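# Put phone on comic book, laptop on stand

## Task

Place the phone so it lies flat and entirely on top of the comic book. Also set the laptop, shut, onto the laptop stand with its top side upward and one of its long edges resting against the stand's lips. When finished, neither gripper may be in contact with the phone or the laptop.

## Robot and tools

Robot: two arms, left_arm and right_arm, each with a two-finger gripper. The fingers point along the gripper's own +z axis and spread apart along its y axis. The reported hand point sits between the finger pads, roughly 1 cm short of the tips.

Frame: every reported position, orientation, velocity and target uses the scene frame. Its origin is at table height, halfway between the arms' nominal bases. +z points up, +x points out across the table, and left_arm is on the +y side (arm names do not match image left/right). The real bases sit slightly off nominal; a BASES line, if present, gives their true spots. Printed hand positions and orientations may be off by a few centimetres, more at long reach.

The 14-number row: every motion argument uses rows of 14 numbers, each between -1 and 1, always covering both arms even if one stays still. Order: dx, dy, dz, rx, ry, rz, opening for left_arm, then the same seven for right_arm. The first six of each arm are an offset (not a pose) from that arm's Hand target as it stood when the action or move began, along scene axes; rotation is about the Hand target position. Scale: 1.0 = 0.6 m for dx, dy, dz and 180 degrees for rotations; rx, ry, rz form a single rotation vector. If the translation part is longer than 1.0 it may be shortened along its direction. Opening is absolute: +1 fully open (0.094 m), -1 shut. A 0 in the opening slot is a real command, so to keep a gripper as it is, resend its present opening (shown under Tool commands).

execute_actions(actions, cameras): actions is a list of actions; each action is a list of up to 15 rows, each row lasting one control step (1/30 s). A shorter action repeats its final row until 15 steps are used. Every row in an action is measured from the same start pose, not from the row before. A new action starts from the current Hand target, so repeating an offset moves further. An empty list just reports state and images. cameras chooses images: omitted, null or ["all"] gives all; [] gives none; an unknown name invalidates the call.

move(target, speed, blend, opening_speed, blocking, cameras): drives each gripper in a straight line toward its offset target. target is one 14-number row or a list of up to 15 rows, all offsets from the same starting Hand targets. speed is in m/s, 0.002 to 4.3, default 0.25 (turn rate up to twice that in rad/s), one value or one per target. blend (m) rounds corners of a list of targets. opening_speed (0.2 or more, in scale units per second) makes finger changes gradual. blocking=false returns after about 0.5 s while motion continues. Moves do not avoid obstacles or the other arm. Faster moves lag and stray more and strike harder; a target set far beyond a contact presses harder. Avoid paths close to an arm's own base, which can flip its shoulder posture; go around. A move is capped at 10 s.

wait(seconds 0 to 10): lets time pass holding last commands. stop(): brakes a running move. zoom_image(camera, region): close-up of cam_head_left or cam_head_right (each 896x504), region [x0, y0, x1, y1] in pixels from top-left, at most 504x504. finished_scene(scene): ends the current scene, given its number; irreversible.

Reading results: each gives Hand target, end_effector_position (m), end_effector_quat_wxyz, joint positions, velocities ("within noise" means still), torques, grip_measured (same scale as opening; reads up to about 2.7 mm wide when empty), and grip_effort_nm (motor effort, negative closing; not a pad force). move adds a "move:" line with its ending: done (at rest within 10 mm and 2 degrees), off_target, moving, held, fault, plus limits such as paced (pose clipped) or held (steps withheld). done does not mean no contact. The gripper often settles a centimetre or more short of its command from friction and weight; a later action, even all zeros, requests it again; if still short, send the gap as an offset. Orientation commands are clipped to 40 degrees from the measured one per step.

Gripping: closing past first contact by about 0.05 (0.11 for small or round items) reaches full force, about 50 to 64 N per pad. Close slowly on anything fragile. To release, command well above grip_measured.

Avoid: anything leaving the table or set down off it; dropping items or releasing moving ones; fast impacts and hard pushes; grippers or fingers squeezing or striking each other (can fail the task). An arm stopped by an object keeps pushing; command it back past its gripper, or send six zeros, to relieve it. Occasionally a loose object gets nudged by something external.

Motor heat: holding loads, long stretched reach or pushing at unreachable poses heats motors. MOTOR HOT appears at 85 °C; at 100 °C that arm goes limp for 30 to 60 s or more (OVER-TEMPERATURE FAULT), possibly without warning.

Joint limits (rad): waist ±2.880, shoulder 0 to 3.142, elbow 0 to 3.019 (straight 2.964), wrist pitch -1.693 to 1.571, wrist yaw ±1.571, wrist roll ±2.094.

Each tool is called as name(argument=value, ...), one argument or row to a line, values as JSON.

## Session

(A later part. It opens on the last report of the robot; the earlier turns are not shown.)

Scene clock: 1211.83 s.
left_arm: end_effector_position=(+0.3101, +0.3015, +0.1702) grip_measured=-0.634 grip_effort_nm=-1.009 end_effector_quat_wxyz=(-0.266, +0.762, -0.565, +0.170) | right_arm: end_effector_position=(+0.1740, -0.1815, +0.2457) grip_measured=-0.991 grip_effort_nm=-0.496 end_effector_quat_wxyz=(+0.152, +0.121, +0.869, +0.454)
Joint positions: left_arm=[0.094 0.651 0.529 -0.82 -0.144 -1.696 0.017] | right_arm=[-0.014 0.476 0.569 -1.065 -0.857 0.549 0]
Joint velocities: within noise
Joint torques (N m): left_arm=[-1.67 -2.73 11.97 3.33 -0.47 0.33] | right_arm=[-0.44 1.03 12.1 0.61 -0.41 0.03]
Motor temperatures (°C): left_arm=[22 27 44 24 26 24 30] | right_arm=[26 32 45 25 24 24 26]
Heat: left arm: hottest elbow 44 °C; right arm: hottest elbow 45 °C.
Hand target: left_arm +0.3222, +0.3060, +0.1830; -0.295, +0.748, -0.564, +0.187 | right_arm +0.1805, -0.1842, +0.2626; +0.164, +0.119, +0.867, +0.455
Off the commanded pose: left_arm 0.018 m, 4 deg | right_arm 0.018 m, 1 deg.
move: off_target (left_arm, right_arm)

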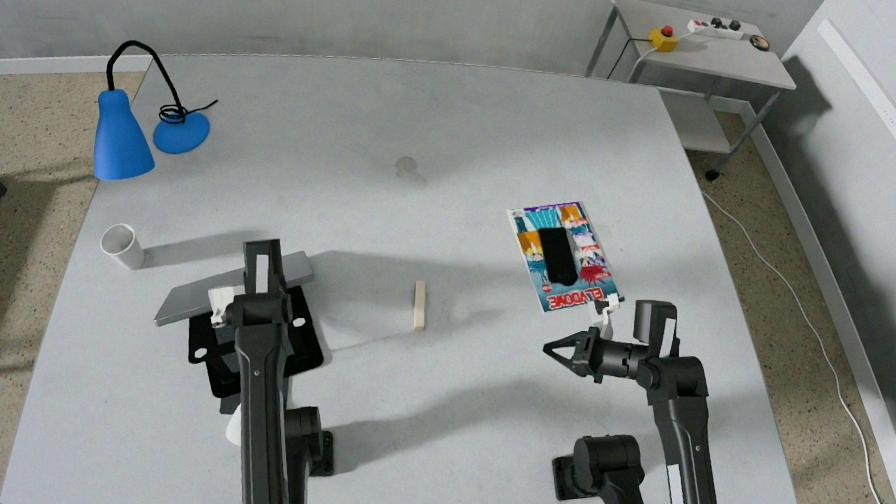

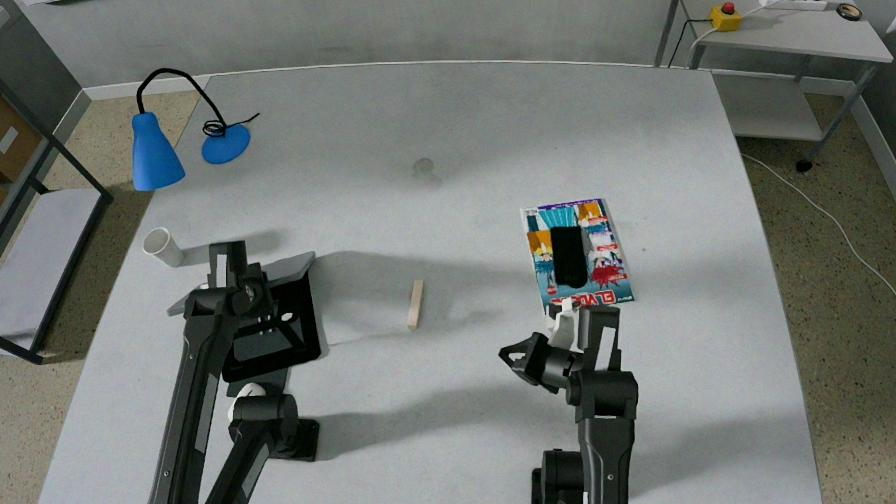

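move(
  target=[-0.03,0,-0.08,0,0,0,-1,0,0,0,0,0,0,-1],
  speed=0.06,
  cameras=[],
)

move(
  target=[0,0,-0.02,0,0,0,-1,0,0,0,0,0,0,-1],
  speed=0.06,
)

zoom_image(
  camera="cam_head_right",
  region=[130, 200, 350, 390],
)

zoom_image(
  camera="cam_head_left",
  region=[130, 200, 350, 390],
)

Scene clock: 1219.93 s.
left_arm: end_effector_position=(+0.3043, +0.3005, +0.1446) grip_measured=-0.634 grip_effort_nm=-1.013 end_effector_quat_wxyz=(-0.291, +0.753, -0.557, +0.197) | right_arm: end_effector_position=(+0.1740, -0.1815, +0.2457) grip_measured=-0.991 grip_effort_nm=-0.496 end_effector_quat_wxyz=(+0.152, +0.121, +0.869, +0.454)
Joint positions: left_arm=[0.094 0.586 0.412 -0.69 -0.141 -1.693 0.017] | right_arm=[-0.014 0.476 0.569 -1.065 -0.857 0.549 0]
Joint velocities: within noise
Joint torques (N m): left_arm=[-0.62 0.09 9.81 2.18 -0.24 0.38] | right_arm=[-0.32 1.03 12.1 0.61 -0.4 0.03]
Motor temperatures (°C): left_arm=[22 26 44 24 27 24 30] | right_arm=[26 32 45 25 24 24 26]
Heat: left arm: hottest elbow 44 °C; right arm: hottest elbow 45 °C.
Hand target: left_arm +0.3042, +0.3059, +0.1349; -0.295, +0.748, -0.564, +0.187 | right_arm +0.1805, -0.1842, +0.2626; +0.164, +0.119, +0.867, +0.455
Off the commanded pose: left_arm 0.011 m, 2 deg | right_arm 0.018 m, 1 deg.
move: off_target (left_arm, right_arm)
No camera images: "cameras" was empty.

Scene clock: 1220.87 s.
left_arm: end_effector_position=(+0.3061, +0.3011, +0.1390) grip_measured=-0.634 grip_effort_nm=-1.009 end_effector_quat_wxyz=(-0.299, +0.750, -0.553, +0.204) | right_arm: end_effector_position=(+0.1740, -0.1815, +0.2457) grip_measured=-0.991 grip_effort_nm=-0.491 end_effector_quat_wxyz=(+0.152, +0.121, +0.869, +0.454)
Joint positions: left_arm=[0.095 0.584 0.387 -0.645 -0.142 -1.693 0.017] | right_arm=[-0.014 0.476 0.569 -1.065 -0.857 0.549 0]
Joint velocities: within noise
Joint torques (N m): left_arm=[-0.32 0.91 9.31 2.04 -0.14 0.41] | right_arm=[-0.44 0.91 12.08 0.65 -0.4 0.02]
Motor temperatures (°C): left_arm=[22 26 44 24 27 24 30] | right_arm=[26 32 45 25 24 24 26]
Heat: left arm: hottest elbow 44 °C; right arm: hottest elbow 45 °C.
Hand target: left_arm +0.3042, +0.3060, +0.1230; -0.295, +0.748, -0.564, +0.187 | right_arm +0.1805, -0.1842, +0.2626; +0.164, +0.119, +0.867, +0.455
Off the commanded pose: left_arm 0.017 m, 2 deg | right_arm 0.018 m, 1 deg.
move: off_target (left_arm, right_arm)

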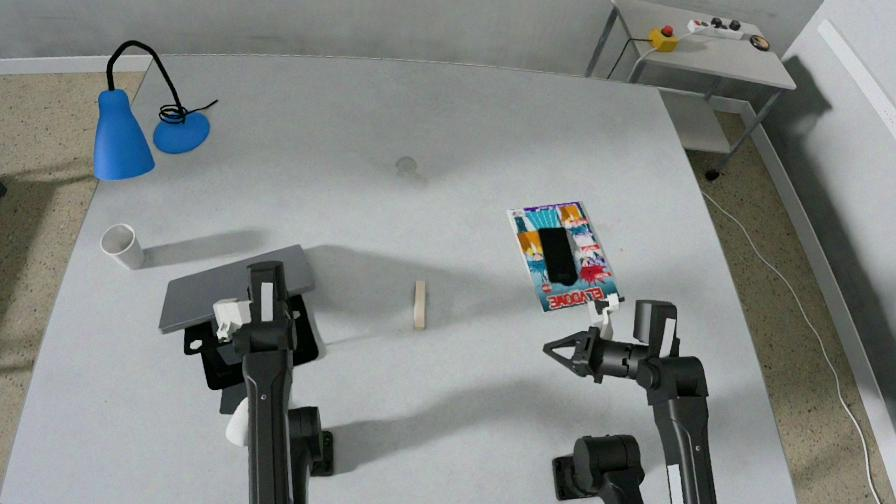

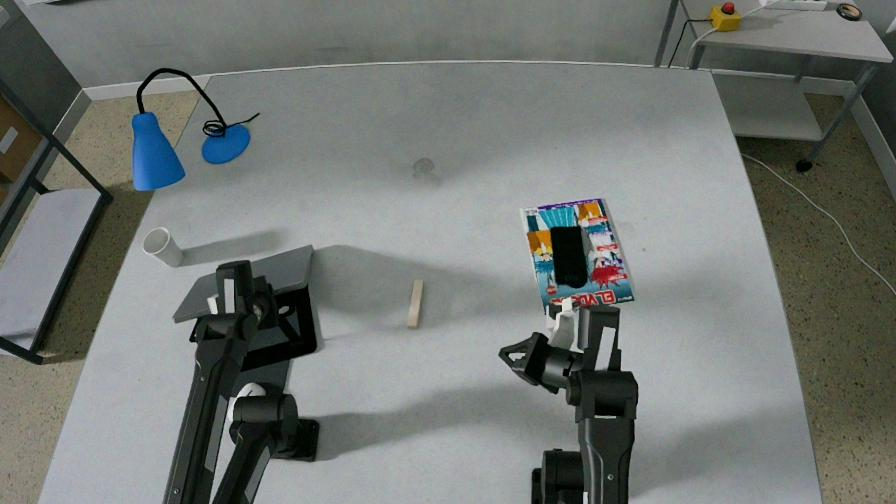

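Scaled by 2.291.

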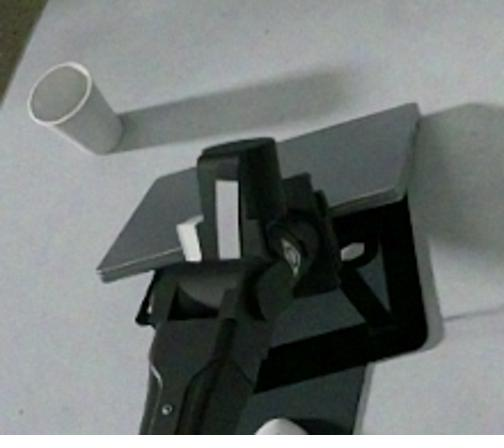

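Scaled by 2.291.

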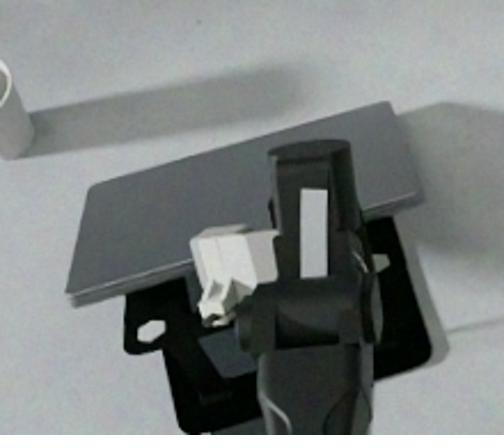

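move(
  target=[-0.003,0,-0.012,0,0,0,-0.3,0,0,0,0,0,0,-1],
  opening_speed=0.3,
  cameras=[],
)

move(
  target=[
    [-0.16,-0.04,0.08,0,0,0,-0.3,0,0,0,0,0,0,-1],
    [-0.18,-0.04,0.5,0,0,0,-0.3,0,0,0,0,0,0,-1],
    [-0.18,0.45,0.5,0,0,0,-1,0,0,0,0,0,0,-1],
  ],
)

zoom_image(
  camera="cam_head_right",
  region=[150, 220, 350, 390],
)

zoom_image(
  camera="cam_head_left",
  region=[140, 230, 340, 370],
)

Scene clock: 1226.80 s.
left_arm: end_effector_position=(+0.3062, +0.3009, +0.1301) grip_measured=-0.304 grip_effort_nm=0.188 end_effector_quat_wxyz=(-0.301, +0.747, -0.555, +0.209) | right_arm: end_effector_position=(+0.1740, -0.1815, +0.2457) grip_measured=-0.991 grip_effort_nm=-0.491 end_effector_quat_wxyz=(+0.152, +0.121, +0.869, +0.454)
Joint positions: left_arm=[0.098 0.585 0.358 -0.604 -0.136 -1.684 0.033] | right_arm=[-0.014 0.476 0.569 -1.065 -0.857 0.549 0]
Joint velocities: within noise
Joint torques (N m): left_arm=[0.21 0.73 10.25 1.29 -0.3 0.37] | right_arm=[-0.32 0.97 12.1 0.62 -0.4 0.03]
Motor temperatures (°C): left_arm=[22 26 43 24 27 24 30] | right_arm=[26 32 46 25 24 24 26]
Heat: left arm: hottest elbow 43 °C; right arm: hottest elbow 46 °C.
Hand target: left_arm +0.3025, +0.3060, +0.1158; -0.295, +0.748, -0.564, +0.187 | right_arm +0.1805, -0.1842, +0.2626; +0.164, +0.119, +0.867, +0.455
Off the commanded pose: left_arm 0.016 m, 3 deg | right_arm 0.018 m, 1 deg.
move: off_target (left_arm, right_arm)
No camera images: "cameras" was empty.

Scene clock: 1231.10 s.
left_arm: end_effector_position=(+0.1964, +0.5667, +0.3839) grip_measured=-0.979 grip_effort_nm=-0.926 end_effector_quat_wxyz=(-0.267, +0.757, -0.562, +0.200) | right_arm: end_effector_position=(+0.1740, -0.1815, +0.2457) grip_measured=-0.991 grip_effort_nm=-0.491 end_effector_quat_wxyz=(+0.152, +0.121, +0.869, +0.454)
Joint positions: left_arm=[1.335 1.076 1.315 -1.442 0.586 -0.614 0.001] | right_arm=[-0.014 0.476 0.569 -1.065 -0.857 0.549 0]
Joint velocities: within noise
Joint torques (N m): left_arm=[0.03 -8.47 17.58 0.49 0.44 0.15] | right_arm=[-0.32 0.97 12.07 0.64 -0.41 0.03]
Motor temperatures (°C): left_arm=[22 26 44 24 27 24 30] | right_arm=[26 31 46 25 24 24 26]
Heat: left arm: hottest elbow 44 °C; right arm: hottest elbow 46 °C.
Hand target: left_arm +0.1944, +0.5759, +0.4159; -0.295, +0.748, -0.564, +0.187 | right_arm +0.1805, -0.1842, +0.2626; +0.164, +0.119, +0.867, +0.455
Off the commanded pose: left_arm 0.033 m, 4 deg | right_arm 0.018 m, 1 deg.
move: off_target (left_arm, right_arm); target 3's new opening was sent with left_arm's hand 0.033 m and 4 deg from that target

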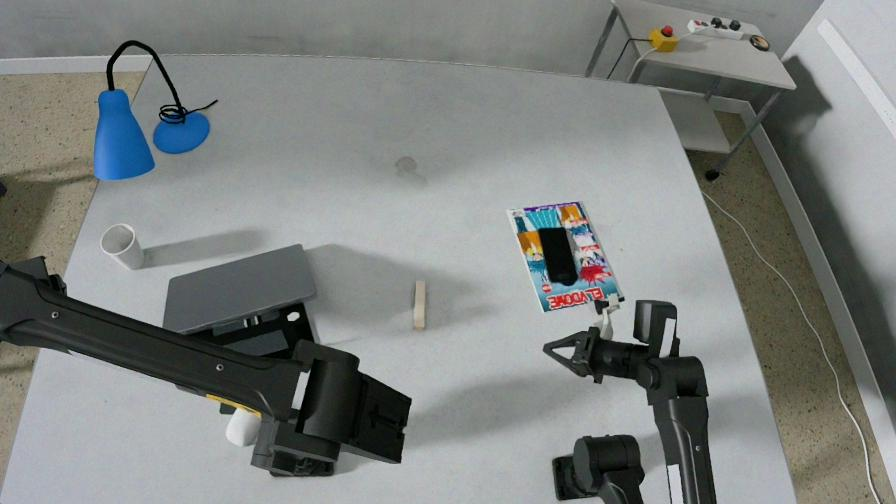

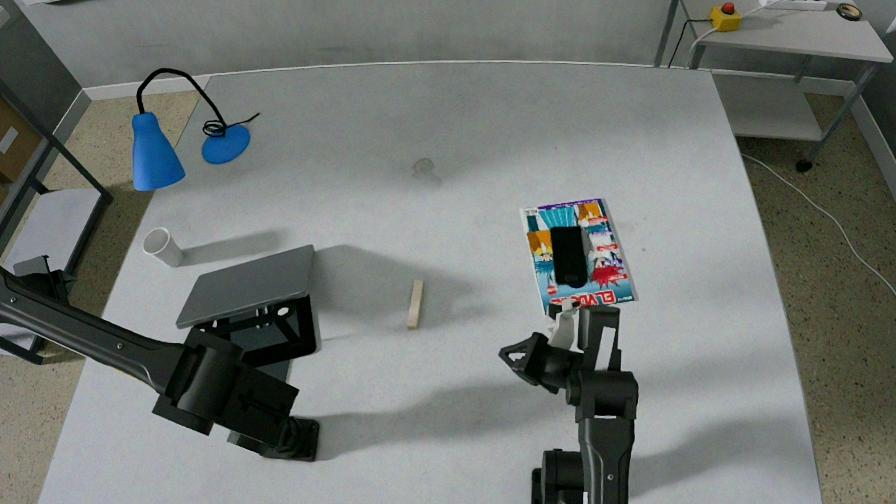

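Scaled by 2.520.

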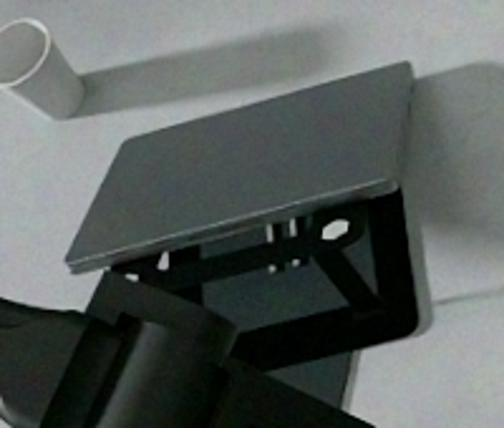

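Scaled by 2.520.

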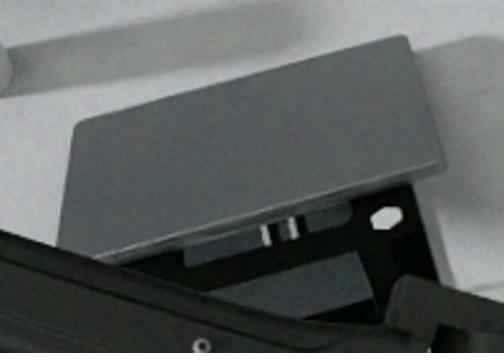

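zoom_image(
  camera="cam_head_right",
  region=[190, 235, 320, 295],
)

zoom_image(
  camera="cam_head_left",
  region=[160, 235, 320, 295],
)

Scaled by 3.877.

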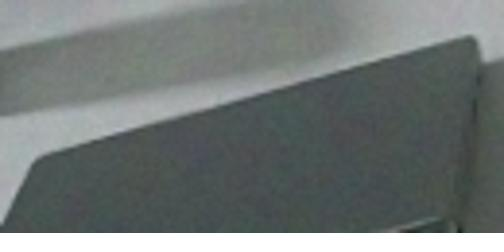

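Scaled by 3.150.

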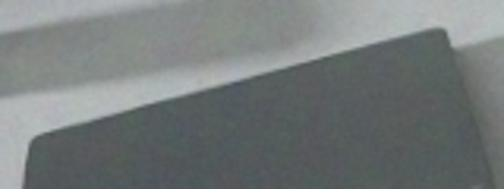

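finished_scene(
  scene=1,
)

The scene is finished: the task was done.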